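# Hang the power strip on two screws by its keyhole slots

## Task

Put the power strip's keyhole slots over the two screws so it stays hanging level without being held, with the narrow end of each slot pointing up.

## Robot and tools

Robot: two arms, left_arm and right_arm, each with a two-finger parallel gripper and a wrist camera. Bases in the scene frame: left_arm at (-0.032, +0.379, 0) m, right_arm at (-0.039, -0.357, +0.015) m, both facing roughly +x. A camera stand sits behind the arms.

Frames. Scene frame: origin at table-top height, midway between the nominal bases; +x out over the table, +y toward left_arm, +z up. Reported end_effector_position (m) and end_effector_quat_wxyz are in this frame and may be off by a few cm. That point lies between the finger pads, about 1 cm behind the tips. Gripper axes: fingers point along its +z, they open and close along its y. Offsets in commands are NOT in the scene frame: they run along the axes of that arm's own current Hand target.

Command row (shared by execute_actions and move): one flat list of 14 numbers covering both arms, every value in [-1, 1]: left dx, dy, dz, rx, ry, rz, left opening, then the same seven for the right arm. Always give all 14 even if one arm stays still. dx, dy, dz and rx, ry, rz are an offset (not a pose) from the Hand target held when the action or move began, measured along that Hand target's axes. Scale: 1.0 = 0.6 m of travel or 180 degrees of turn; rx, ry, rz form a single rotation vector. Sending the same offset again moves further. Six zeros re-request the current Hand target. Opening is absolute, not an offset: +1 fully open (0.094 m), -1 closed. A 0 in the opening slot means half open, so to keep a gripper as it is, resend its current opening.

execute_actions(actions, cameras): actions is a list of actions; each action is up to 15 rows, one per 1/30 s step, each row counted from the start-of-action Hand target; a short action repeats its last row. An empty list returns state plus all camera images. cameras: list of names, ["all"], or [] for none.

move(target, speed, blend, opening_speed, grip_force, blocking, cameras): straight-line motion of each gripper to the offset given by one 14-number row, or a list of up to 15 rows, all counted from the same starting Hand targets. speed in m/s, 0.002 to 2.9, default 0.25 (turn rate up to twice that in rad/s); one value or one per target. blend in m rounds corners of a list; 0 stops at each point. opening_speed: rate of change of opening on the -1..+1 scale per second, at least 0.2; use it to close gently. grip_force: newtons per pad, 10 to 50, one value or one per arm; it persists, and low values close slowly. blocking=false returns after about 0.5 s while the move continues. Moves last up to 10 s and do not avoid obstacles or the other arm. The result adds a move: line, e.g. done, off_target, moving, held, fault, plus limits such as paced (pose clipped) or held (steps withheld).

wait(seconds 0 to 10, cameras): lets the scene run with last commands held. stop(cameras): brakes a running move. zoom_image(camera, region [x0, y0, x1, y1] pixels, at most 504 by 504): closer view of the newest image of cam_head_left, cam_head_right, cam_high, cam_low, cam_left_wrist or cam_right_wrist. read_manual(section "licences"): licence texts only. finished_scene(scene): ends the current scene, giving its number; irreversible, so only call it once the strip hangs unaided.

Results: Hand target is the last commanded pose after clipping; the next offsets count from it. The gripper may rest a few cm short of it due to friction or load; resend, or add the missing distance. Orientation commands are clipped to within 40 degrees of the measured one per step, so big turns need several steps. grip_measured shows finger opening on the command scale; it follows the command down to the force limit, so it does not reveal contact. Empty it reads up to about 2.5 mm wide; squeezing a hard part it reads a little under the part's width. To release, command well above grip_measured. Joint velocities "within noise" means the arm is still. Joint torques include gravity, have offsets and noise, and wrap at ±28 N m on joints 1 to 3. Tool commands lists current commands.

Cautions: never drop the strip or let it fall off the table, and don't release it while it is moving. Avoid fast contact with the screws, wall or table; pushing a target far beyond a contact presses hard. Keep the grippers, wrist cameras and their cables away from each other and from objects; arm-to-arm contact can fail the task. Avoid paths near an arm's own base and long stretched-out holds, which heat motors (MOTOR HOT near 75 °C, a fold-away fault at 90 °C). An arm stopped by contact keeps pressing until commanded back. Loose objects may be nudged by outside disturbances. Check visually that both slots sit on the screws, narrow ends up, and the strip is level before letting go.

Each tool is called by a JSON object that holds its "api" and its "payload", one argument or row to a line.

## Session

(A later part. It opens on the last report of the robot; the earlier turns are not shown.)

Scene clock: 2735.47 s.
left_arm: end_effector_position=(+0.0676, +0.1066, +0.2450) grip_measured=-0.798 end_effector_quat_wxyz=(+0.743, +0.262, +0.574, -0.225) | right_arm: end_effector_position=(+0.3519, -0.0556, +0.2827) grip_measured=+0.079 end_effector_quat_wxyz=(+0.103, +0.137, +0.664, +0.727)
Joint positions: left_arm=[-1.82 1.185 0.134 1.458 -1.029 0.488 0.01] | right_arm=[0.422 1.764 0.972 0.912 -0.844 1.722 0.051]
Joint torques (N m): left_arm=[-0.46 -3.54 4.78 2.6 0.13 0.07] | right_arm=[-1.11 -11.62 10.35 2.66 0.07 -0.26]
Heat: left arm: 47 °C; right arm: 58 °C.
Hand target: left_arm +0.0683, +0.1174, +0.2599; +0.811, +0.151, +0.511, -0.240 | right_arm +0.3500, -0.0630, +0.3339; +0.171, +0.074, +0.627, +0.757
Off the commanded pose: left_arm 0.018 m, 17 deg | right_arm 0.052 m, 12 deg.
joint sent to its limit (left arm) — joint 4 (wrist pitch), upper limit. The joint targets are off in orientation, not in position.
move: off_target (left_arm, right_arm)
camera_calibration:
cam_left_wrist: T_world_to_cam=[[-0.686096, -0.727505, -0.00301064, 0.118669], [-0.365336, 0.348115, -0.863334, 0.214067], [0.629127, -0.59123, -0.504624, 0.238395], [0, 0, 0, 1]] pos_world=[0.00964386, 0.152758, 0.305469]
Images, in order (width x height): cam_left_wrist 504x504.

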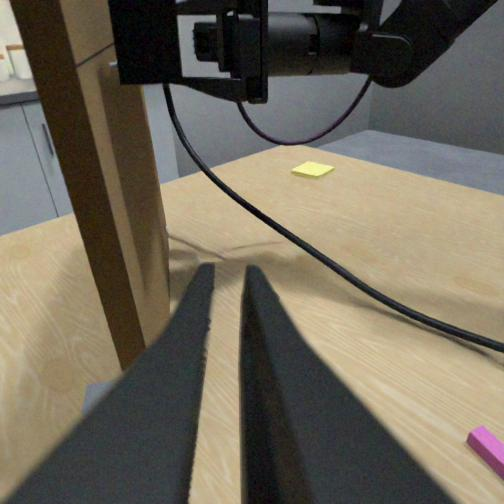

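{"api": "move", "payload": {
  "target": [0,0,0,0,0,0,-0.8,0,-0.004,0.004,0.015,0,-0.011,-0.2],
  "speed": 0.05,
  "cameras": ["cam_left_wrist"]
}}

{"api": "zoom_image", "payload": {
  "camera": "cam_left_wrist",
  "region": [50, 0, 250, 180]
}}

Scene clock: 2752.07 s.
left_arm: end_effector_position=(+0.0676, +0.1066, +0.2450) grip_measured=-0.798 end_effector_quat_wxyz=(+0.743, +0.262, +0.574, -0.225) | right_arm: end_effector_position=(+0.3522, -0.0555, +0.2721) grip_measured=+0.079 end_effector_quat_wxyz=(+0.111, +0.133, +0.681, +0.711)
Joint positions: left_arm=[-1.82 1.185 0.134 1.458 -1.029 0.488 0.01] | right_arm=[0.422 1.758 0.972 0.842 -0.844 1.65 0.051]
Joint torques (N m): left_arm=[-0.51 -3.67 4.77 2.63 0.12 0.04] | right_arm=[-0.66 -13.19 11.97 2.34 0.06 -0.35]
Heat: left arm: 48 °C; right arm: 58 °C.
Hand target: left_arm +0.0683, +0.1174, +0.2599; +0.811, +0.151, +0.511, -0.240 | right_arm +0.3512, -0.0604, +0.3320; +0.182, +0.067, +0.645, +0.739
Off the commanded pose: left_arm 0.018 m, 17 deg | right_arm 0.060 m, 12 deg.
joint sent to its limit (left arm) — joint 4 (wrist pitch), upper limit. The joint targets are off in orientation, not in position.
move: off_target (left_arm, right_arm)
camera_calibration:
cam_left_wrist: T_world_to_cam=[[-0.686096, -0.727505, -0.00301064, 0.118669], [-0.365336, 0.348115, -0.863334, 0.214067], [0.629127, -0.59123, -0.504624, 0.238395], [0, 0, 0, 1]] pos_world=[0.00964386, 0.152758, 0.305469]
Images, in order (width x height): cam_left_wrist 504x504.

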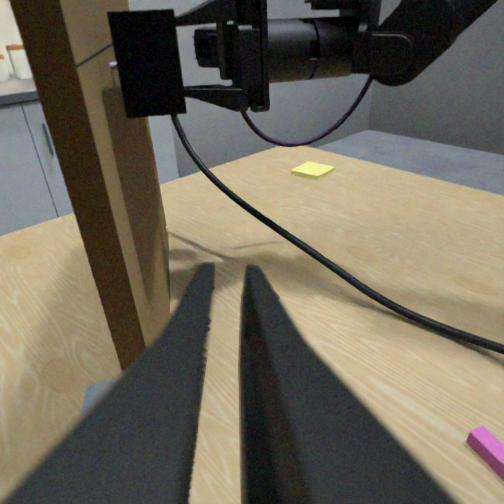

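Scaled by 2.520 from the camera's 504x504 image, which has a finer 720x720 frame.

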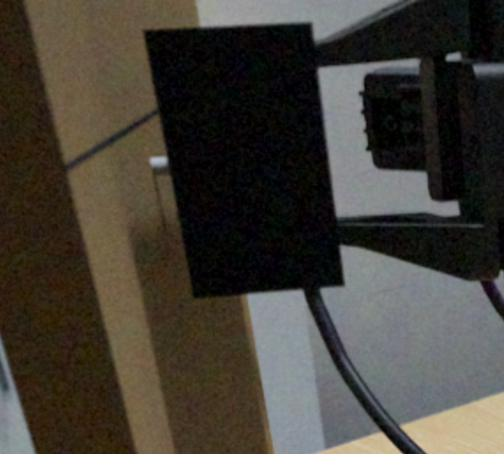

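{"api": "move", "payload": {
  "target": [0,0,0,0,0,0,-0.8,0,0.005,0.012,0.012,0,-0.008,-0.2],
  "speed": 0.05,
  "cameras": ["cam_left_wrist"]
}}

{"api": "zoom_image", "payload": {
  "camera": "cam_left_wrist",
  "region": [50, 0, 250, 180]
}}

Scene clock: 2762.83 s.
left_arm: end_effector_position=(+0.0676, +0.1066, +0.2450) grip_measured=-0.798 end_effector_quat_wxyz=(+0.743, +0.262, +0.574, -0.225) | right_arm: end_effector_position=(+0.3520, -0.0556, +0.2662) grip_measured=+0.079 end_effector_quat_wxyz=(+0.111, +0.134, +0.700, +0.693)
Joint positions: left_arm=[-1.82 1.185 0.134 1.458 -1.029 0.488 0.01] | right_arm=[0.422 1.738 0.989 0.726 -0.844 1.584 0.051]
Joint torques (N m): left_arm=[-0.73 -3.56 4.92 2.6 0.11 0.05] | right_arm=[0.62 -13.61 13.82 2.42 0.16 -0.36]
Heat: left arm: 48 °C; right arm: 57 °C.
Hand target: left_arm +0.0683, +0.1174, +0.2599; +0.811, +0.151, +0.511, -0.240 | right_arm +0.3531, -0.0540, +0.3362; +0.190, +0.063, +0.660, +0.724
Off the commanded pose: left_arm 0.018 m, 17 deg | right_arm 0.070 m, 13 deg.
joint sent to its limit (left arm) — joint 4 (wrist pitch), upper limit. The joint targets are off in orientation, not in position.
move: off_target (left_arm, right_arm)
camera_calibration:
cam_left_wrist: T_world_to_cam=[[-0.686096, -0.727505, -0.00301064, 0.118669], [-0.365336, 0.348115, -0.863334, 0.214067], [0.629127, -0.59123, -0.504624, 0.238395], [0, 0, 0, 1]] pos_world=[0.00964386, 0.152758, 0.305469]
Images, in order (width x height): cam_left_wrist 504x504.

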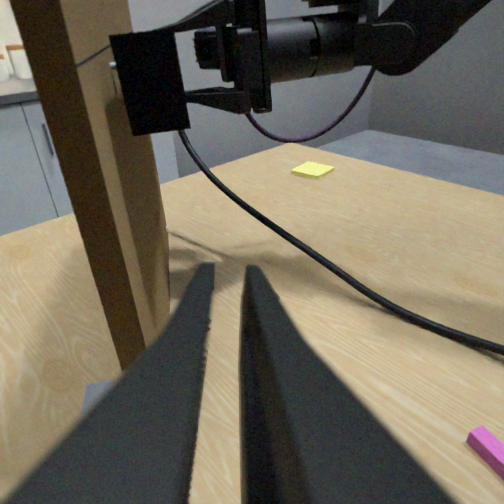

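Scaled by 2.520 from the camera's 504x504 image, which has a finer 720x720 frame.

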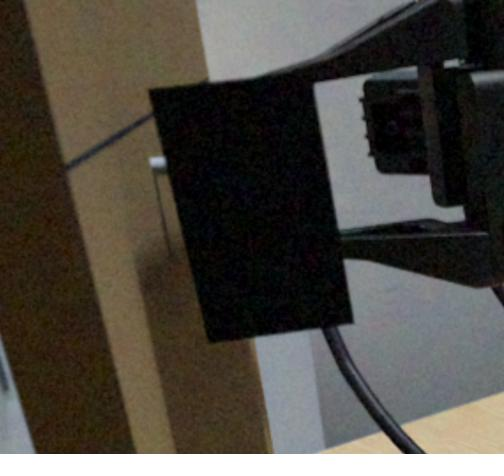

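{"api": "move", "payload": {
  "target": [0,0,0,0,0,0,-0.8,0,0.009,0,-0.010,0,-0.003,-0.2],
  "speed": 0.05,
  "cameras": ["cam_left_wrist"]
}}

{"api": "zoom_image", "payload": {
  "camera": "cam_left_wrist",
  "region": [50, 0, 250, 180]
}}

Scene clock: 2771.17 s.
left_arm: end_effector_position=(+0.0676, +0.1066, +0.2450) grip_measured=-0.798 end_effector_quat_wxyz=(+0.743, +0.262, +0.574, -0.225) | right_arm: end_effector_position=(+0.3489, -0.0554, +0.2769) grip_measured=+0.079 end_effector_quat_wxyz=(+0.117, +0.127, +0.694, +0.699)
Joint positions: left_arm=[-1.82 1.185 0.134 1.458 -1.029 0.488 0.01] | right_arm=[0.425 1.719 0.989 0.737 -0.843 1.592 0.051]
Joint torques (N m): left_arm=[-0.73 -3.26 4.81 2.63 0.07 0.04] | right_arm=[0.25 -11.44 13.42 2.7 0.14 -0.31]
Heat: left arm: 48 °C; right arm: 58 °C.
Hand target: left_arm +0.0683, +0.1174, +0.2599; +0.811, +0.151, +0.511, -0.240 | right_arm +0.3520, -0.0544, +0.3415; +0.194, +0.056, +0.649, +0.734
Off the commanded pose: left_arm 0.018 m, 17 deg | right_arm 0.065 m, 14 deg.
joint sent to its limit (left arm) — joint 4 (wrist pitch), upper limit. The joint targets are off in orientation, not in position.
move: off_target (left_arm, right_arm)
camera_calibration:
cam_left_wrist: T_world_to_cam=[[-0.686096, -0.727505, -0.00301064, 0.118669], [-0.365336, 0.348115, -0.863334, 0.214067], [0.629127, -0.59123, -0.504624, 0.238395], [0, 0, 0, 1]] pos_world=[0.00964386, 0.152758, 0.305469]
Images, in order (width x height): cam_left_wrist 504x504.

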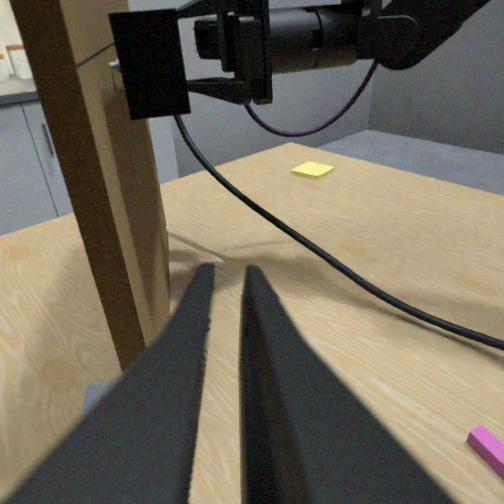

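Scaled by 2.520 from the camera's 504x504 image, which has a finer 720x720 frame.

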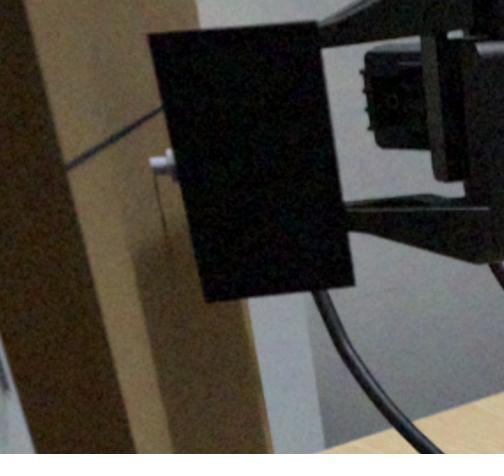

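{"api": "move", "payload": {
  "target": [0,0,0,0,0,0,-0.8,0,0,0.012,0,0,0,-0.2],
  "speed": 0.05
}}

{"api": "move", "payload": {
  "target": [0,0,0,0,0,0,-0.8,0,0,0.006,0,0,0,-0.2],
  "speed": 0.05,
  "cameras": ["cam_left_wrist","cam_head_right"]
}}

{"api": "zoom_image", "payload": {
  "camera": "cam_left_wrist",
  "region": [50, 0, 250, 180]
}}

{"api": "zoom_image", "payload": {
  "camera": "cam_head_right",
  "region": [220, 190, 380, 350]
}}

Scene clock: 2783.43 s.
left_arm: end_effector_position=(+0.0676, +0.1066, +0.2450) grip_measured=-0.798 end_effector_quat_wxyz=(+0.743, +0.262, +0.574, -0.225) | right_arm: end_effector_position=(+0.3479, -0.0500, +0.2843) grip_measured=+0.079 end_effector_quat_wxyz=(+0.120, +0.120, +0.691, +0.703)
Joint positions: left_arm=[-1.82 1.185 0.134 1.458 -1.029 0.488 0.01] | right_arm=[0.438 1.719 1.007 0.738 -0.835 1.592 0.051]
Joint torques (N m): left_arm=[-0.73 -3.54 4.66 2.6 0.14 0.04] | right_arm=[0.35 -10.04 14.13 2.63 0.23 -0.29]
Heat: left arm: 48 °C; right arm: 60 °C.
Hand target: left_arm +0.0683, +0.1174, +0.2599; +0.811, +0.151, +0.511, -0.240 | right_arm +0.3544, -0.0476, +0.3426; +0.194, +0.056, +0.649, +0.734
Off the commanded pose: left_arm 0.018 m, 17 deg | right_arm 0.059 m, 13 deg.
joint sent to its limit (left arm) — joint 4 (wrist pitch), upper limit. The joint targets are off in orientation, not in position.
move: off_target (left_arm, right_arm)

Scene clock: 2784.30 s.
left_arm: end_effector_position=(+0.0676, +0.1066, +0.2450) grip_measured=-0.798 end_effector_quat_wxyz=(+0.743, +0.262, +0.574, -0.225) | right_arm: end_effector_position=(+0.3481, -0.0470, +0.2899) grip_measured=+0.079 end_effector_quat_wxyz=(+0.123, +0.115, +0.688, +0.706)
Joint positions: left_arm=[-1.82 1.185 0.134 1.458 -1.029 0.488 0.01] | right_arm=[0.445 1.719 1.02 0.738 -0.829 1.592 0.051]
Joint torques (N m): left_arm=[-0.54 -3.55 4.6 2.69 0.15 0.04] | right_arm=[0.35 -9.2 14.24 2.57 0.23 -0.31]
Heat: left arm: 48 °C; right arm: 60 °C.
Hand target: left_arm +0.0683, +0.1174, +0.2599; +0.811, +0.151, +0.511, -0.240 | right_arm +0.3555, -0.0442, +0.3432; +0.194, +0.056, +0.649, +0.734
Off the commanded pose: left_arm 0.018 m, 17 deg | right_arm 0.054 m, 12 deg.
joint sent to its limit (left arm) — joint 4 (wrist pitch), upper limit. The joint targets are off in orientation, not in position.
move: off_target (left_arm, right_arm)
camera_calibration:
cam_left_wrist: T_world_to_cam=[[-0.686096, -0.727505, -0.00301064, 0.118669], [-0.365336, 0.348115, -0.863334, 0.214067], [0.629127, -0.59123, -0.504624, 0.238395], [0, 0, 0, 1]] pos_world=[0.00964386, 0.152758, 0.305469]
Images, in order (width x height): cam_head_right 504x504, cam_left_wrist 504x504.

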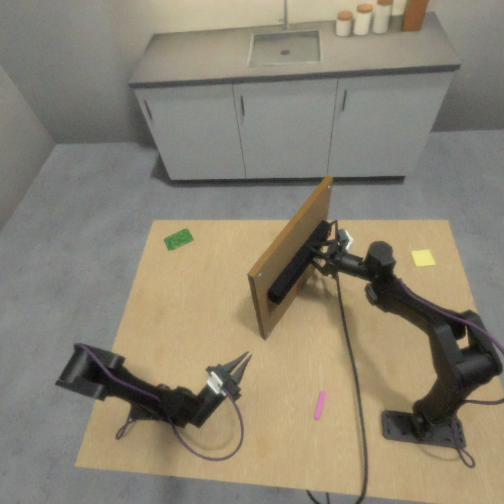

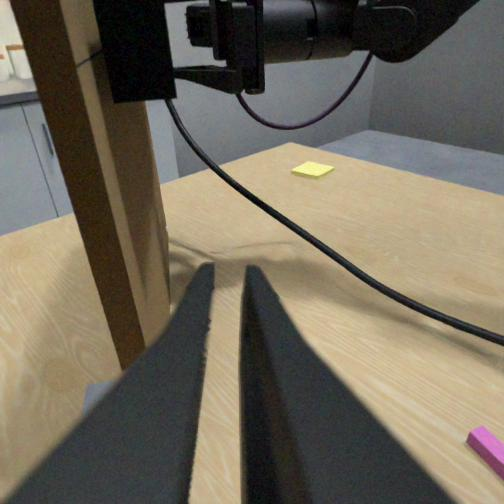

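Scaled by 2.520 from the camera's 504x504 image, which has a finer 720x720 frame.

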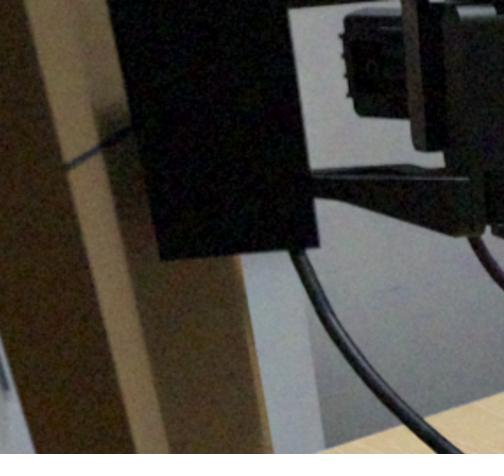

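Scaled by 3.150 from the camera's 504x504 image, which has a finer 720x720 frame.

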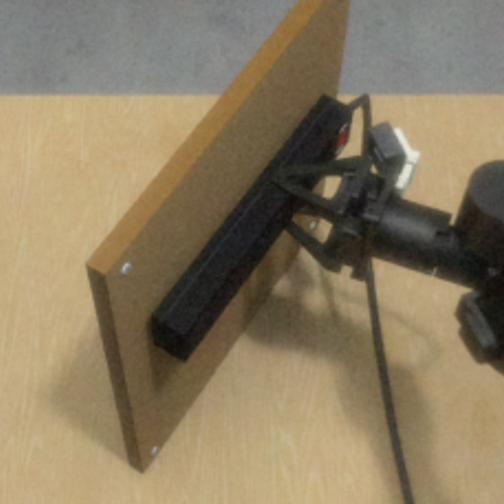

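{"api": "move", "payload": {
  "target": [0,0,0,0,0,0,-0.8,0,-0.010,0,0,0,-0.002,-0.2],
  "speed": 0.04
}}

{"api": "move", "payload": {
  "target": [0,0,0,0,0,0,-0.8,0,-0.007,0.002,0,0,0,-0.2],
  "speed": 0.04
}}

{"api": "move", "payload": {
  "target": [0,0,0,0,0,0,-0.8,0,-0.007,0.002,0,0,0,-0.2],
  "speed": 0.04,
  "cameras": ["cam_left_wrist"]
}}

{"api": "zoom_image", "payload": {
  "camera": "cam_left_wrist",
  "region": [50, 0, 250, 180]
}}

Scene clock: 2794.67 s.
left_arm: end_effector_position=(+0.0676, +0.1066, +0.2450) grip_measured=-0.798 end_effector_quat_wxyz=(+0.743, +0.262, +0.574, -0.225) | right_arm: end_effector_position=(+0.3481, -0.0470, +0.2899) grip_measured=+0.079 end_effector_quat_wxyz=(+0.124, +0.115, +0.688, +0.705)
Joint positions: left_arm=[-1.82 1.185 0.134 1.458 -1.029 0.488 0.01] | right_arm=[0.445 1.719 1.02 0.738 -0.828 1.59 0.051]
Joint torques (N m): left_arm=[-0.65 -3.75 4.89 2.55 0.11 0.01] | right_arm=[0.34 -8.09 13.68 2.71 0.23 -0.38]
Heat: left arm: 49 °C; right arm: 60 °C.
Hand target: left_arm +0.0683, +0.1174, +0.2599; +0.811, +0.151, +0.511, -0.240 | right_arm +0.3568, -0.0437, +0.3373; +0.197, +0.054, +0.649, +0.733
Off the commanded pose: left_arm 0.018 m, 17 deg | right_arm 0.048 m, 12 deg.
joint sent to its limit (left arm) — joint 4 (wrist pitch), upper limit. The joint targets are off in orientation, not in position.
move: off_target (left_arm, right_arm)

Scene clock: 2795.50 s.
left_arm: end_effector_position=(+0.0676, +0.1066, +0.2450) grip_measured=-0.798 end_effector_quat_wxyz=(+0.743, +0.262, +0.574, -0.225) | right_arm: end_effector_position=(+0.3489, -0.0468, +0.2894) grip_measured=+0.079 end_effector_quat_wxyz=(+0.126, +0.113, +0.688, +0.706)
Joint positions: left_arm=[-1.82 1.185 0.134 1.458 -1.029 0.488 0.01] | right_arm=[0.445 1.724 1.02 0.746 -0.827 1.588 0.051]
Joint torques (N m): left_arm=[-0.32 -3.44 4.78 2.6 0.09 0.08] | right_arm=[0.55 -7.46 13.6 2.74 0.24 -0.36]
Heat: left arm: 49 °C; right arm: 60 °C.
Hand target: left_arm +0.0683, +0.1174, +0.2599; +0.811, +0.151, +0.511, -0.240 | right_arm +0.3581, -0.0423, +0.3334; +0.196, +0.054, +0.649, +0.733
Off the commanded pose: left_arm 0.018 m, 17 deg | right_arm 0.045 m, 12 deg.
joint sent to its limit (left arm) — joint 4 (wrist pitch), upper limit. The joint targets are off in orientation, not in position.
move: off_target (left_arm, right_arm)

Scene clock: 2796.33 s.
left_arm: end_effector_position=(+0.0676, +0.1066, +0.2450) grip_measured=-0.798 end_effector_quat_wxyz=(+0.743, +0.262, +0.574, -0.225) | right_arm: end_effector_position=(+0.3486, -0.0458, +0.2892) grip_measured=+0.079 end_effector_quat_wxyz=(+0.126, +0.109, +0.686, +0.708)
Joint positions: left_arm=[-1.82 1.185 0.134 1.458 -1.029 0.488 0.01] | right_arm=[0.446 1.731 1.02 0.762 -0.833 1.59 0.051]
Joint torques (N m): left_arm=[-0.55 -3.54 4.93 2.61 0.14 0.06] | right_arm=[0.68 -6.99 13.56 2.7 0.33 -0.38]
Heat: left arm: 49 °C; right arm: 60 °C.
Hand target: left_arm +0.0683, +0.1174, +0.2599; +0.811, +0.151, +0.511, -0.240 | right_arm +0.3595, -0.0409, +0.3295; +0.197, +0.054, +0.649, +0.733
Off the commanded pose: left_arm 0.018 m, 17 deg | right_arm 0.042 m, 11 deg.
joint sent to its limit (left arm) — joint 4 (wrist pitch), upper limit. The joint targets are off in orientation, not in position.
move: off_target (left_arm, right_arm)
camera_calibration:
cam_left_wrist: T_world_to_cam=[[-0.686096, -0.727505, -0.00301064, 0.118669], [-0.365336, 0.348115, -0.863334, 0.214067], [0.629127, -0.59123, -0.504624, 0.238395], [0, 0, 0, 1]] pos_world=[0.00964386, 0.152758, 0.305469]
Images, in order (width x height): cam_left_wrist 504x504.

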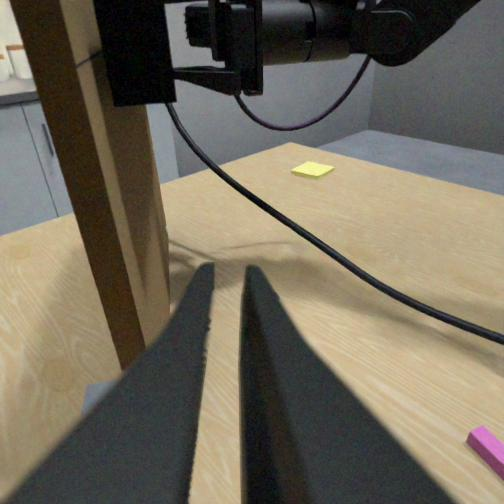

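Scaled by 2.520 from the camera's 504x504 image, which has a finer 720x720 frame.

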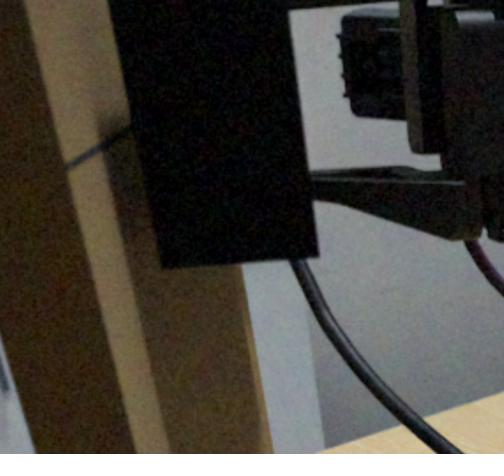

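{"api": "move", "payload": {
  "target": [0,0,0,0,0,0,-0.8,0,-0.009,0,0,0,0.004,-0.2],
  "speed": 0.04
}}

{"api": "move", "payload": {
  "target": [0,0,0,0,0,0,-0.8,0,-0.007,0,0,0,0.004,-0.2],
  "speed": 0.04
}}

{"api": "move", "payload": {
  "target": [0,0,0,0,0,0,-0.8,0,-0.005,0,0,0,0,-0.2],
  "speed": 0.04,
  "cameras": ["cam_left_wrist"]
}}

{"api": "zoom_image", "payload": {
  "camera": "cam_left_wrist",
  "region": [50, 0, 250, 180]
}}

Scene clock: 2806.87 s.
left_arm: end_effector_position=(+0.0676, +0.1066, +0.2450) grip_measured=-0.798 end_effector_quat_wxyz=(+0.743, +0.262, +0.574, -0.225) | right_arm: end_effector_position=(+0.3478, -0.0445, +0.2888) grip_measured=+0.079 end_effector_quat_wxyz=(+0.122, +0.104, +0.684, +0.712)
Joint positions: left_arm=[-1.82 1.185 0.134 1.458 -1.029 0.488 0.01] | right_arm=[0.446 1.742 1.02 0.786 -0.845 1.6 0.051]
Joint torques (N m): left_arm=[-0.85 -3.66 4.74 2.61 0.15 0.04] | right_arm=[0.62 -6.68 13.11 2.65 0.45 -0.35]
Heat: left arm: 49 °C; right arm: 62 °C.
Hand target: left_arm +0.0683, +0.1174, +0.2599; +0.811, +0.151, +0.511, -0.240 | right_arm +0.3607, -0.0404, +0.3241; +0.192, +0.058, +0.649, +0.734
Off the commanded pose: left_arm 0.018 m, 17 deg | right_arm 0.038 m, 11 deg.
joint sent to its limit (left arm) — joint 4 (wrist pitch), upper limit. The joint targets are off in orientation, not in position.
move: off_target (left_arm, right_arm)

Scene clock: 2807.77 s.
left_arm: end_effector_position=(+0.0676, +0.1066, +0.2450) grip_measured=-0.798 end_effector_quat_wxyz=(+0.743, +0.262, +0.574, -0.225) | right_arm: end_effector_position=(+0.3478, -0.0443, +0.2886) grip_measured=+0.079 end_effector_quat_wxyz=(+0.120, +0.101, +0.682, +0.715)
Joint positions: left_arm=[-1.82 1.185 0.134 1.458 -1.029 0.488 0.01] | right_arm=[0.444 1.75 1.02 0.807 -0.855 1.608 0.051]
Joint torques (N m): left_arm=[-0.66 -3.66 4.82 2.6 0.13 0.05] | right_arm=[0.8 -6.48 12.75 2.57 0.53 -0.32]
Heat: left arm: 49 °C; right arm: 62 °C.
Hand target: left_arm +0.0683, +0.1174, +0.2599; +0.811, +0.151, +0.511, -0.240 | right_arm +0.3616, -0.0401, +0.3201; +0.187, +0.062, +0.648, +0.735
Off the commanded pose: left_arm 0.018 m, 17 deg | right_arm 0.035 m, 10 deg.
joint sent to its limit (left arm) — joint 4 (wrist pitch), upper limit. The joint targets are off in orientation, not in position.
move: off_target (left_arm, right_arm)

Scene clock: 2808.63 s.
left_arm: end_effector_position=(+0.0676, +0.1066, +0.2450) grip_measured=-0.798 end_effector_quat_wxyz=(+0.743, +0.262, +0.574, -0.225) | right_arm: end_effector_position=(+0.3478, -0.0444, +0.2883) grip_measured=+0.079 end_effector_quat_wxyz=(+0.119, +0.098, +0.680, +0.716)
Joint positions: left_arm=[-1.82 1.185 0.134 1.458 -1.029 0.488 0.01] | right_arm=[0.442 1.757 1.02 0.821 -0.862 1.613 0.051]
Joint torques (N m): left_arm=[-0.46 -3.63 4.62 2.67 0.15 0.03] | right_arm=[0.95 -6.3 12.48 2.58 0.62 -0.37]
Heat: left arm: 49 °C; right arm: 62 °C.
Hand target: left_arm +0.0683, +0.1174, +0.2599; +0.811, +0.151, +0.511, -0.240 | right_arm +0.3622, -0.0398, +0.3171; +0.187, +0.063, +0.648, +0.735
Off the commanded pose: left_arm 0.018 m, 17 deg | right_arm 0.033 m, 10 deg.
joint sent to its limit (left arm) — joint 4 (wrist pitch), upper limit. The joint targets are off in orientation, not in position.
move: off_target (left_arm, right_arm)
camera_calibration:
cam_left_wrist: T_world_to_cam=[[-0.686096, -0.727505, -0.00301064, 0.118669], [-0.365336, 0.348115, -0.863334, 0.214067], [0.629127, -0.59123, -0.504624, 0.238395], [0, 0, 0, 1]] pos_world=[0.00964386, 0.152758, 0.305469]
Images, in order (width x height): cam_left_wrist 504x504.

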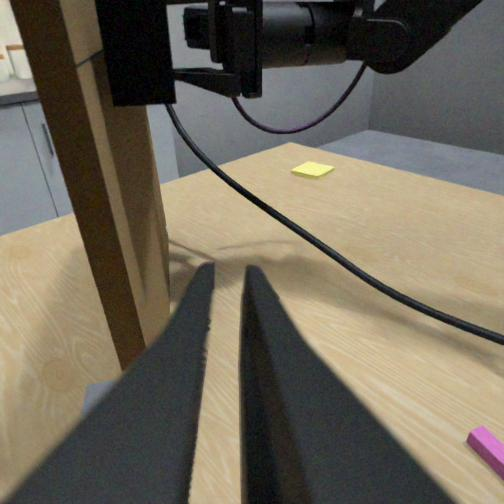

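Scaled by 2.520 from the camera's 504x504 image, which has a finer 720x720 frame.

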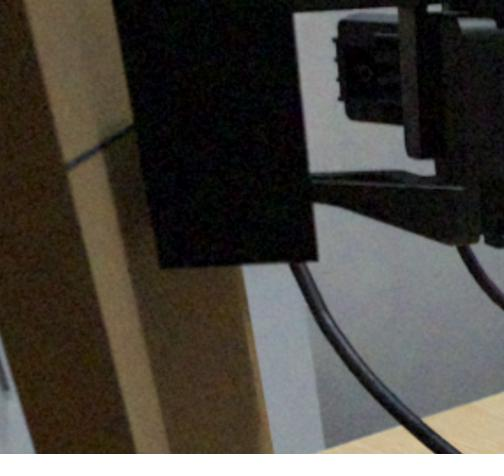

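{"api": "move", "payload": {
  "target": [0,0,0,0,0,0,-0.8,-0.008,-0.004,-0.012,0.01,0,0,-0.2],
  "speed": 0.06
}}

{"api": "move", "payload": {
  "target": [0,0,0,0,0,0,-0.8,-0.003,-0.006,-0.006,0,0,0,-0.2],
  "speed": 0.06,
  "cameras": ["cam_left_wrist"]
}}

{"api": "zoom_image", "payload": {
  "camera": "cam_left_wrist",
  "region": [50, 0, 250, 180]
}}

Scene clock: 2818.97 s.
left_arm: end_effector_position=(+0.0676, +0.1066, +0.2450) grip_measured=-0.798 end_effector_quat_wxyz=(+0.743, +0.262, +0.574, -0.225) | right_arm: end_effector_position=(+0.3489, -0.0461, +0.2879) grip_measured=+0.079 end_effector_quat_wxyz=(+0.120, +0.098, +0.681, +0.716)
Joint positions: left_arm=[-1.82 1.185 0.134 1.458 -1.029 0.488 0.01] | right_arm=[0.437 1.757 1.02 0.819 -0.865 1.611 0.051]
Joint torques (N m): left_arm=[-0.68 -3.67 4.81 2.61 0.11 0.03] | right_arm=[-0.75 -7.3 12.85 2.1 0.44 -0.53]
Heat: left arm: 49 °C; right arm: 59 °C.
Hand target: left_arm +0.0683, +0.1174, +0.2599; +0.811, +0.151, +0.511, -0.240 | right_arm +0.3646, -0.0480, +0.3144; +0.186, +0.066, +0.660, +0.725
Off the commanded pose: left_arm 0.018 m, 17 deg | right_arm 0.031 m, 9 deg.
joint sent to its limit (left arm) — joint 4 (wrist pitch), upper limit. The joint targets are off in orientation, not in position.
move: off_target (left_arm, right_arm)

Scene clock: 2819.80 s.
left_arm: end_effector_position=(+0.0676, +0.1066, +0.2450) grip_measured=-0.798 end_effector_quat_wxyz=(+0.743, +0.262, +0.574, -0.225) | right_arm: end_effector_position=(+0.3522, -0.0483, +0.2823) grip_measured=+0.079 end_effector_quat_wxyz=(+0.121, +0.102, +0.685, +0.712)
Joint positions: left_arm=[-1.82 1.185 0.134 1.458 -1.029 0.488 0.01] | right_arm=[0.43 1.765 1.02 0.81 -0.866 1.599 0.051]
Joint torques (N m): left_arm=[-0.62 -3.45 4.75 2.63 0.1 0.07] | right_arm=[-1.02 -7.72 11.92 2.31 0.34 -0.39]
Heat: left arm: 49 °C; right arm: 59 °C.
Hand target: left_arm +0.0683, +0.1174, +0.2599; +0.811, +0.151, +0.511, -0.240 | right_arm +0.3657, -0.0517, +0.3108; +0.186, +0.065, +0.660, +0.725
Off the commanded pose: left_arm 0.018 m, 17 deg | right_arm 0.032 m, 9 deg.
joint sent to its limit (left arm) — joint 4 (wrist pitch), upper limit. The joint targets are off in orientation, not in position.
move: off_target (left_arm, right_arm)
camera_calibration:
cam_left_wrist: T_world_to_cam=[[-0.686096, -0.727505, -0.00301064, 0.118669], [-0.365336, 0.348115, -0.863334, 0.214067], [0.629127, -0.59123, -0.504624, 0.238395], [0, 0, 0, 1]] pos_world=[0.00964386, 0.152758, 0.305469]
Images, in order (width x height): cam_left_wrist 504x504.

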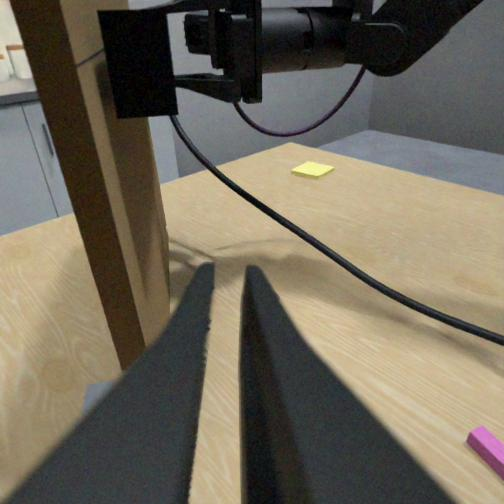

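Scaled by 2.520 from the camera's 504x504 image, which has a finer 720x720 frame.

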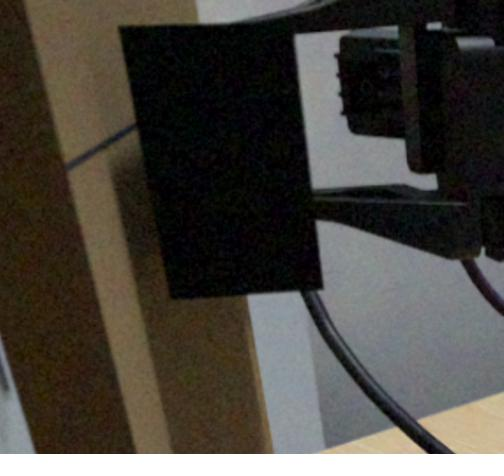

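{"api": "move", "payload": {
  "target": [0,0,0,0,0,0,-0.8,-0.002,-0.006,-0.010,0.006,0,0.011,-0.2],
  "speed": 0.06,
  "cameras": ["cam_left_wrist"]
}}

{"api": "zoom_image", "payload": {
  "camera": "cam_left_wrist",
  "region": [50, 0, 250, 180]
}}

Scene clock: 2833.43 s.
left_arm: end_effector_position=(+0.0676, +0.1066, +0.2450) grip_measured=-0.798 end_effector_quat_wxyz=(+0.743, +0.262, +0.574, -0.225) | right_arm: end_effector_position=(+0.3566, -0.0533, +0.2759) grip_measured=+0.079 end_effector_quat_wxyz=(+0.116, +0.117, +0.690, +0.705)
Joint positions: left_arm=[-1.82 1.185 0.134 1.458 -1.029 0.488 0.01] | right_arm=[0.417 1.765 1.02 0.776 -0.866 1.599 0.051]
Joint torques (N m): left_arm=[-0.42 -3.54 4.72 2.64 0.12 0.05] | right_arm=[-1.11 -8.66 10.96 2.36 0.17 -0.29]
Heat: left arm: 49 °C; right arm: 60 °C.
Hand target: left_arm +0.0683, +0.1174, +0.2599; +0.811, +0.151, +0.511, -0.240 | right_arm +0.3654, -0.0576, +0.3067; +0.173, +0.079, +0.665, +0.722
Off the commanded pose: left_arm 0.018 m, 17 deg | right_arm 0.032 m, 9 deg.
joint sent to its limit (left arm) — joint 4 (wrist pitch), upper limit. The joint targets are off in orientation, not in position.
move: off_target (left_arm, right_arm)
camera_calibration:
cam_left_wrist: T_world_to_cam=[[-0.686096, -0.727505, -0.00301064, 0.118669], [-0.365336, 0.348115, -0.863334, 0.214067], [0.629127, -0.59123, -0.504624, 0.238395], [0, 0, 0, 1]] pos_world=[0.00964386, 0.152758, 0.305469]
Images, in order (width x height): cam_left_wrist 504x504.

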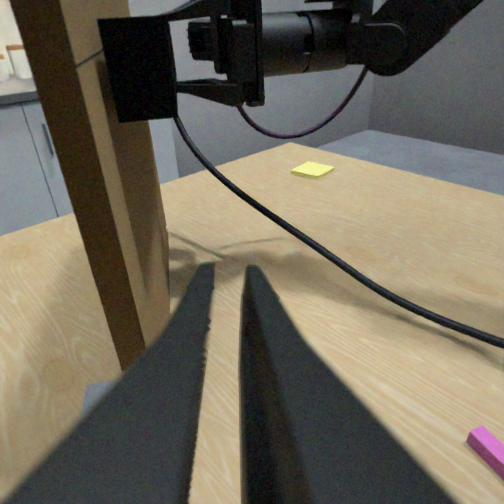

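Scaled by 2.520 from the camera's 504x504 image, which has a finer 720x720 frame.

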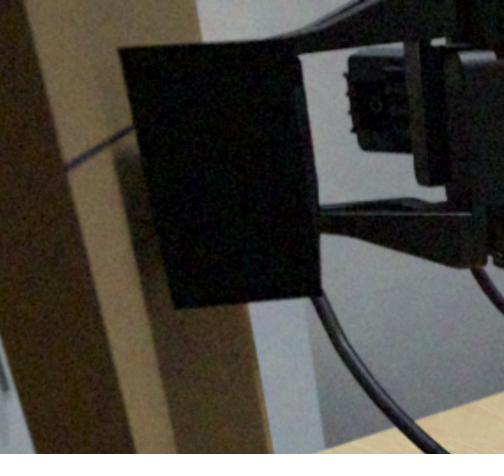

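{"api": "move", "payload": {
  "target": [0,0,0,0,0,0,-0.8,0.010,0.003,0.010,0,0,0,-0.2],
  "speed": 0.05,
  "cameras": ["cam_left_wrist"]
}}

{"api": "zoom_image", "payload": {
  "camera": "cam_left_wrist",
  "region": [50, 0, 250, 180]
}}

Scene clock: 2844.00 s.
left_arm: end_effector_position=(+0.0676, +0.1066, +0.2450) grip_measured=-0.798 end_effector_quat_wxyz=(+0.743, +0.262, +0.574, -0.225) | right_arm: end_effector_position=(+0.3558, -0.0509, +0.2745) grip_measured=+0.079 end_effector_quat_wxyz=(+0.114, +0.120, +0.692, +0.703)
Joint positions: left_arm=[-1.82 1.185 0.134 1.458 -1.029 0.488 0.01] | right_arm=[0.424 1.765 1.02 0.768 -0.857 1.599 0.051]
Joint torques (N m): left_arm=[-0.75 -3.29 4.71 2.65 0.15 0.07] | right_arm=[0.42 -9.24 10.93 2.39 0.32 -0.31]
Heat: left arm: 49 °C; right arm: 58 °C.
Hand target: left_arm +0.0683, +0.1174, +0.2599; +0.811, +0.151, +0.511, -0.240 | right_arm +0.3617, -0.0500, +0.3084; +0.173, +0.079, +0.665, +0.722
Off the commanded pose: left_arm 0.018 m, 17 deg | right_arm 0.034 m, 9 deg.
joint sent to its limit (left arm) — joint 4 (wrist pitch), upper limit. The joint targets are off in orientation, not in position.
move: off_target (left_arm, right_arm)
camera_calibration:
cam_left_wrist: T_world_to_cam=[[-0.686096, -0.727505, -0.00301064, 0.118669], [-0.365336, 0.348115, -0.863334, 0.214067], [0.629127, -0.59123, -0.504624, 0.238395], [0, 0, 0, 1]] pos_world=[0.00964386, 0.152758, 0.305469]
Images, in order (width x height): cam_left_wrist 504x504.

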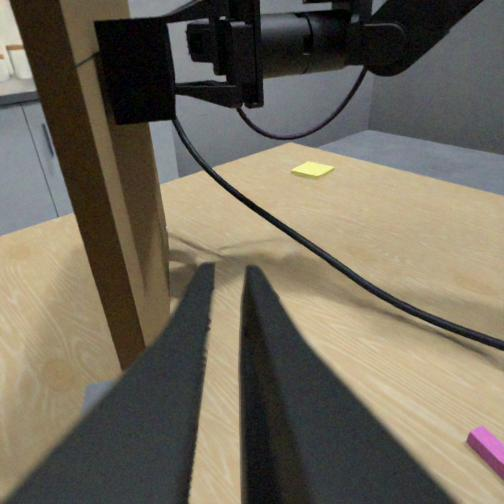

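Scaled by 2.520 from the camera's 504x504 image, which has a finer 720x720 frame.

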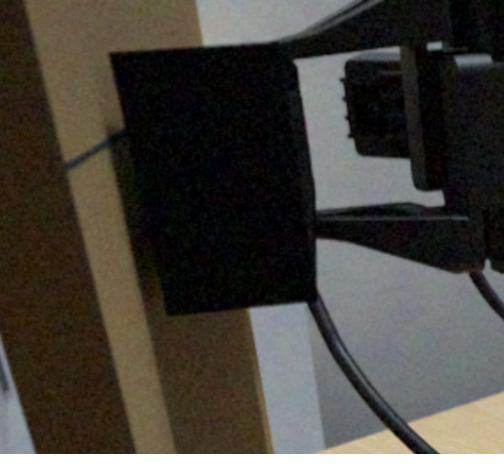

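{"api": "move", "payload": {
  "target": [0,0,0,0,0,0,-0.8,0.008,0.004,0.012,0,0,0,-0.2],
  "speed": 0.05,
  "cameras": ["cam_left_wrist","cam_head_right"]
}}

{"api": "zoom_image", "payload": {
  "camera": "cam_left_wrist",
  "region": [50, 0, 250, 180]
}}

{"api": "zoom_image", "payload": {
  "camera": "cam_head_right",
  "region": [220, 190, 380, 350]
}}

Scene clock: 2852.17 s.
left_arm: end_effector_position=(+0.0676, +0.1066, +0.2450) grip_measured=-0.798 end_effector_quat_wxyz=(+0.743, +0.262, +0.574, -0.225) | right_arm: end_effector_position=(+0.3547, -0.0484, +0.2739) grip_measured=+0.079 end_effector_quat_wxyz=(+0.112, +0.121, +0.692, +0.703)
Joint positions: left_arm=[-1.82 1.185 0.134 1.458 -1.029 0.488 0.01] | right_arm=[0.432 1.765 1.02 0.765 -0.85 1.6 0.051]
Joint torques (N m): left_arm=[-0.4 -3.52 4.85 2.62 0.16 0.09] | right_arm=[1.92 -9.48 11.67 2.34 0.47 -0.33]
Heat: left arm: 49 °C; right arm: 59 °C.
Hand target: left_arm +0.0683, +0.1174, +0.2599; +0.811, +0.151, +0.511, -0.240 | right_arm +0.3593, -0.0417, +0.3109; +0.173, +0.079, +0.665, +0.722
Off the commanded pose: left_arm 0.018 m, 17 deg | right_arm 0.038 m, 9 deg.
joint sent to its limit (left arm) — joint 4 (wrist pitch), upper limit. The joint targets are off in orientation, not in position.
move: off_target (left_arm, right_arm)
camera_calibration:
cam_left_wrist: T_world_to_cam=[[-0.686096, -0.727505, -0.00301064, 0.118669], [-0.365336, 0.348115, -0.863334, 0.214067], [0.629127, -0.59123, -0.504624, 0.238395], [0, 0, 0, 1]] pos_world=[0.00964386, 0.152758, 0.305469]
Images, in order (width x height): cam_head_right 504x504, cam_left_wrist 504x504.

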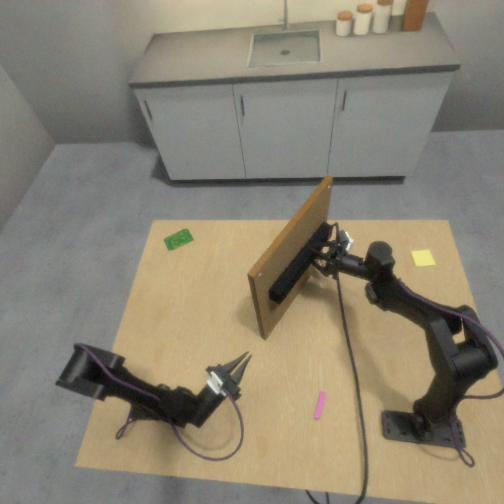

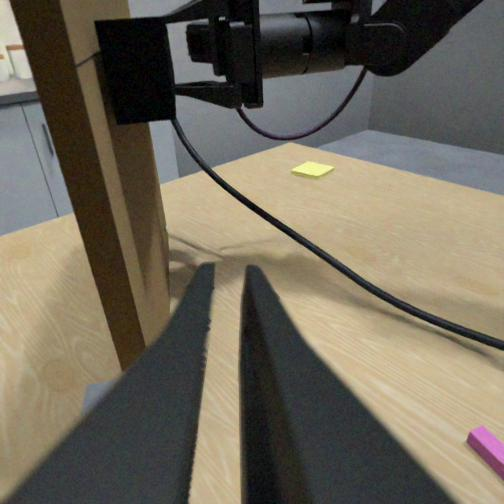

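Scaled by 2.520 from the camera's 504x504 image, which has a finer 720x720 frame.

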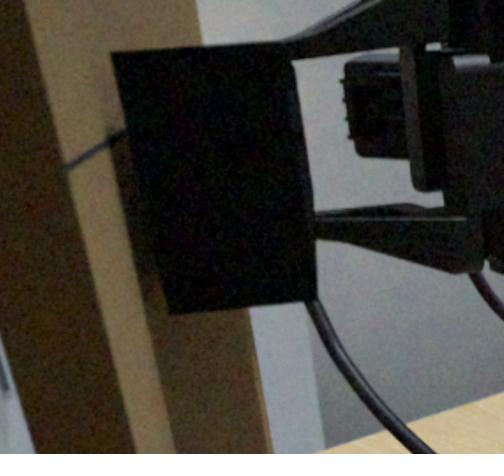

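Scaled by 3.150 from the camera's 504x504 image, which has a finer 720x720 frame.

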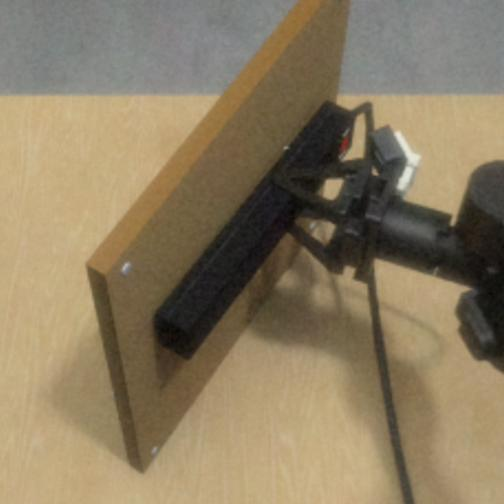

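{"api": "move", "payload": {
  "target": [0,0,0,0,0,0,-0.8,0.003,0.008,0.004,0,0,-0.006,-0.2],
  "speed": 0.05
}}

{"api": "move", "payload": {
  "target": [0,0,0,0,0,0,-0.8,0.003,0.008,0.004,0,0,-0.004,-0.2],
  "speed": 0.05
}}

{"api": "move", "payload": {
  "target": [0,0,0,0,0,0,-0.8,0.002,0.006,0,0,0,-0.003,-0.2],
  "speed": 0.05,
  "cameras": ["cam_left_wrist","cam_head_right"]
}}

{"api": "zoom_image", "payload": {
  "camera": "cam_left_wrist",
  "region": [50, 0, 250, 180]
}}

{"api": "zoom_image", "payload": {
  "camera": "cam_head_right",
  "region": [220, 190, 380, 350]
}}

Scene clock: 2866.20 s.
left_arm: end_effector_position=(+0.0676, +0.1066, +0.2450) grip_measured=-0.798 end_effector_quat_wxyz=(+0.743, +0.262, +0.574, -0.225) | right_arm: end_effector_position=(+0.3552, -0.0475, +0.2734) grip_measured=+0.079 end_effector_quat_wxyz=(+0.113, +0.124, +0.692, +0.702)
Joint positions: left_arm=[-1.82 1.185 0.134 1.458 -1.029 0.488 0.01] | right_arm=[0.435 1.765 1.02 0.762 -0.841 1.6 0.051]
Joint torques (N m): left_arm=[-0.83 -3.51 4.89 2.64 0.16 0.04] | right_arm=[2.41 -10.43 12.3 2.21 0.47 -0.49]
Heat: left arm: 50 °C; right arm: 59 °C.
Hand target: left_arm +0.0683, +0.1174, +0.2599; +0.811, +0.151, +0.511, -0.240 | right_arm +0.3578, -0.0391, +0.3158; +0.180, +0.072, +0.666, +0.720
Off the commanded pose: left_arm 0.018 m, 17 deg | right_arm 0.043 m, 10 deg.
joint sent to its limit (left arm) — joint 4 (wrist pitch), upper limit. The joint targets are off in orientation, not in position.
move: off_target (left_arm, right_arm)

Scene clock: 2866.90 s.
left_arm: end_effector_position=(+0.0676, +0.1066, +0.2450) grip_measured=-0.798 end_effector_quat_wxyz=(+0.743, +0.262, +0.574, -0.225) | right_arm: end_effector_position=(+0.3551, -0.0473, +0.2729) grip_measured=+0.079 end_effector_quat_wxyz=(+0.113, +0.124, +0.693, +0.701)
Joint positions: left_arm=[-1.82 1.185 0.134 1.458 -1.029 0.488 0.01] | right_arm=[0.436 1.765 1.02 0.759 -0.84 1.599 0.051]
Joint torques (N m): left_arm=[-0.83 -3.37 4.57 2.64 0.11 0.08] | right_arm=[3.14 -11.38 12.85 2.1 0.54 -0.57]
Heat: left arm: 50 °C; right arm: 59 °C.
Hand target: left_arm +0.0683, +0.1174, +0.2599; +0.811, +0.151, +0.511, -0.240 | right_arm +0.3561, -0.0363, +0.3204; +0.184, +0.068, +0.667, +0.719
Off the commanded pose: left_arm 0.018 m, 17 deg | right_arm 0.049 m, 11 deg.
joint sent to its limit (left arm) — joint 4 (wrist pitch), upper limit. The joint targets are off in orientation, not in position.
move: off_target (left_arm, right_arm)

Scene clock: 2867.63 s.
left_arm: end_effector_position=(+0.0676, +0.1066, +0.2450) grip_measured=-0.798 end_effector_quat_wxyz=(+0.743, +0.262, +0.574, -0.225) | right_arm: end_effector_position=(+0.3550, -0.0473, +0.2731) grip_measured=+0.079 end_effector_quat_wxyz=(+0.115, +0.127, +0.694, +0.699)
Joint positions: left_arm=[-1.82 1.185 0.134 1.458 -1.029 0.488 0.01] | right_arm=[0.438 1.758 1.02 0.743 -0.832 1.592 0.051]
Joint torques (N m): left_arm=[-0.58 -3.6 4.74 2.6 0.12 0.04] | right_arm=[3.18 -11.77 12.94 2.2 0.46 -0.57]
Heat: left arm: 50 °C; right arm: 59 °C.
Hand target: left_arm +0.0683, +0.1174, +0.2599; +0.811, +0.151, +0.511, -0.240 | right_arm +0.3544, -0.0361, +0.3238; +0.188, +0.065, +0.667, +0.718
Off the commanded pose: left_arm 0.018 m, 17 deg | right_arm 0.052 m, 12 deg.
joint sent to its limit (left arm) — joint 4 (wrist pitch), upper limit. The joint targets are off in orientation, not in position.
move: off_target (left_arm, right_arm)
camera_calibration:
cam_left_wrist: T_world_to_cam=[[-0.686096, -0.727505, -0.00301064, 0.118669], [-0.365336, 0.348115, -0.863334, 0.214067], [0.629127, -0.59123, -0.504624, 0.238395], [0, 0, 0, 1]] pos_world=[0.00964386, 0.152758, 0.305469]
Images, in order (width x height): cam_head_right 504x504, cam_left_wrist 504x504.

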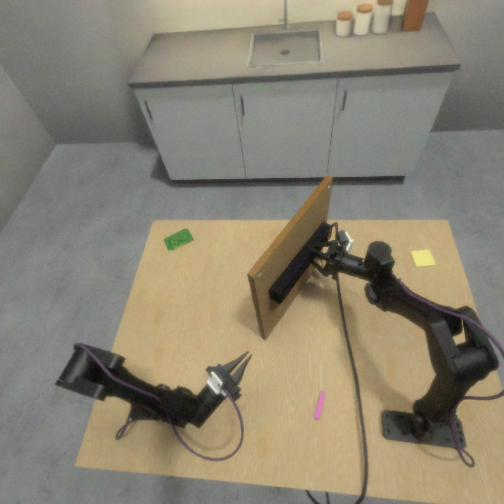

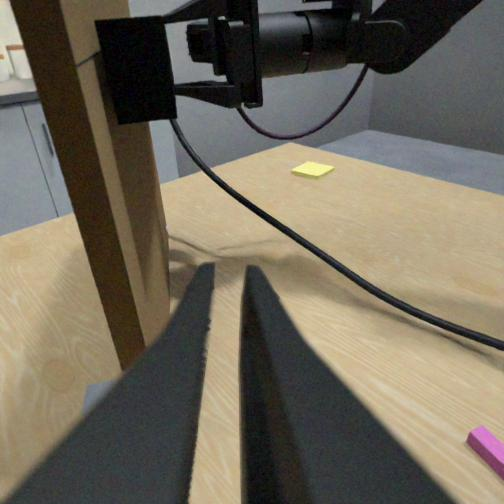

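Scaled by 2.520 from the camera's 504x504 image, which has a finer 720x720 frame.

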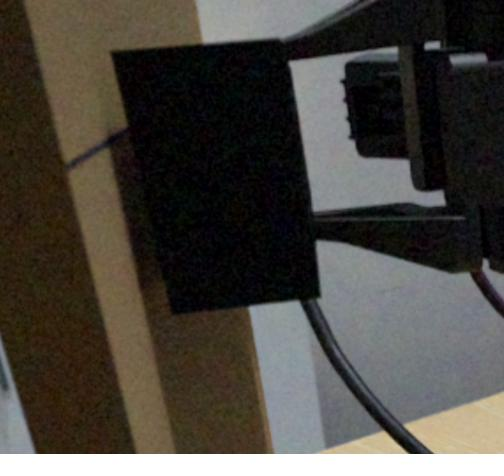

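Scaled by 3.150 from the camera's 504x504 image, which has a finer 720x720 frame.

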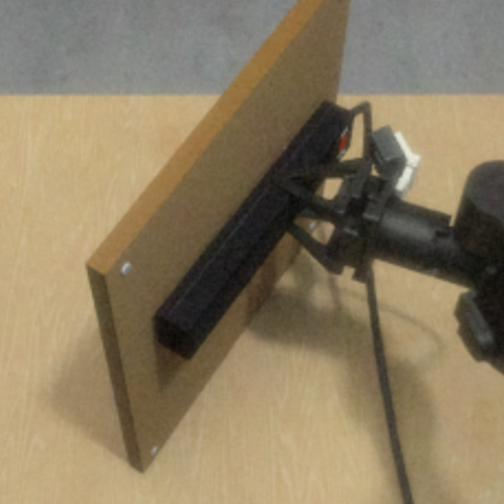

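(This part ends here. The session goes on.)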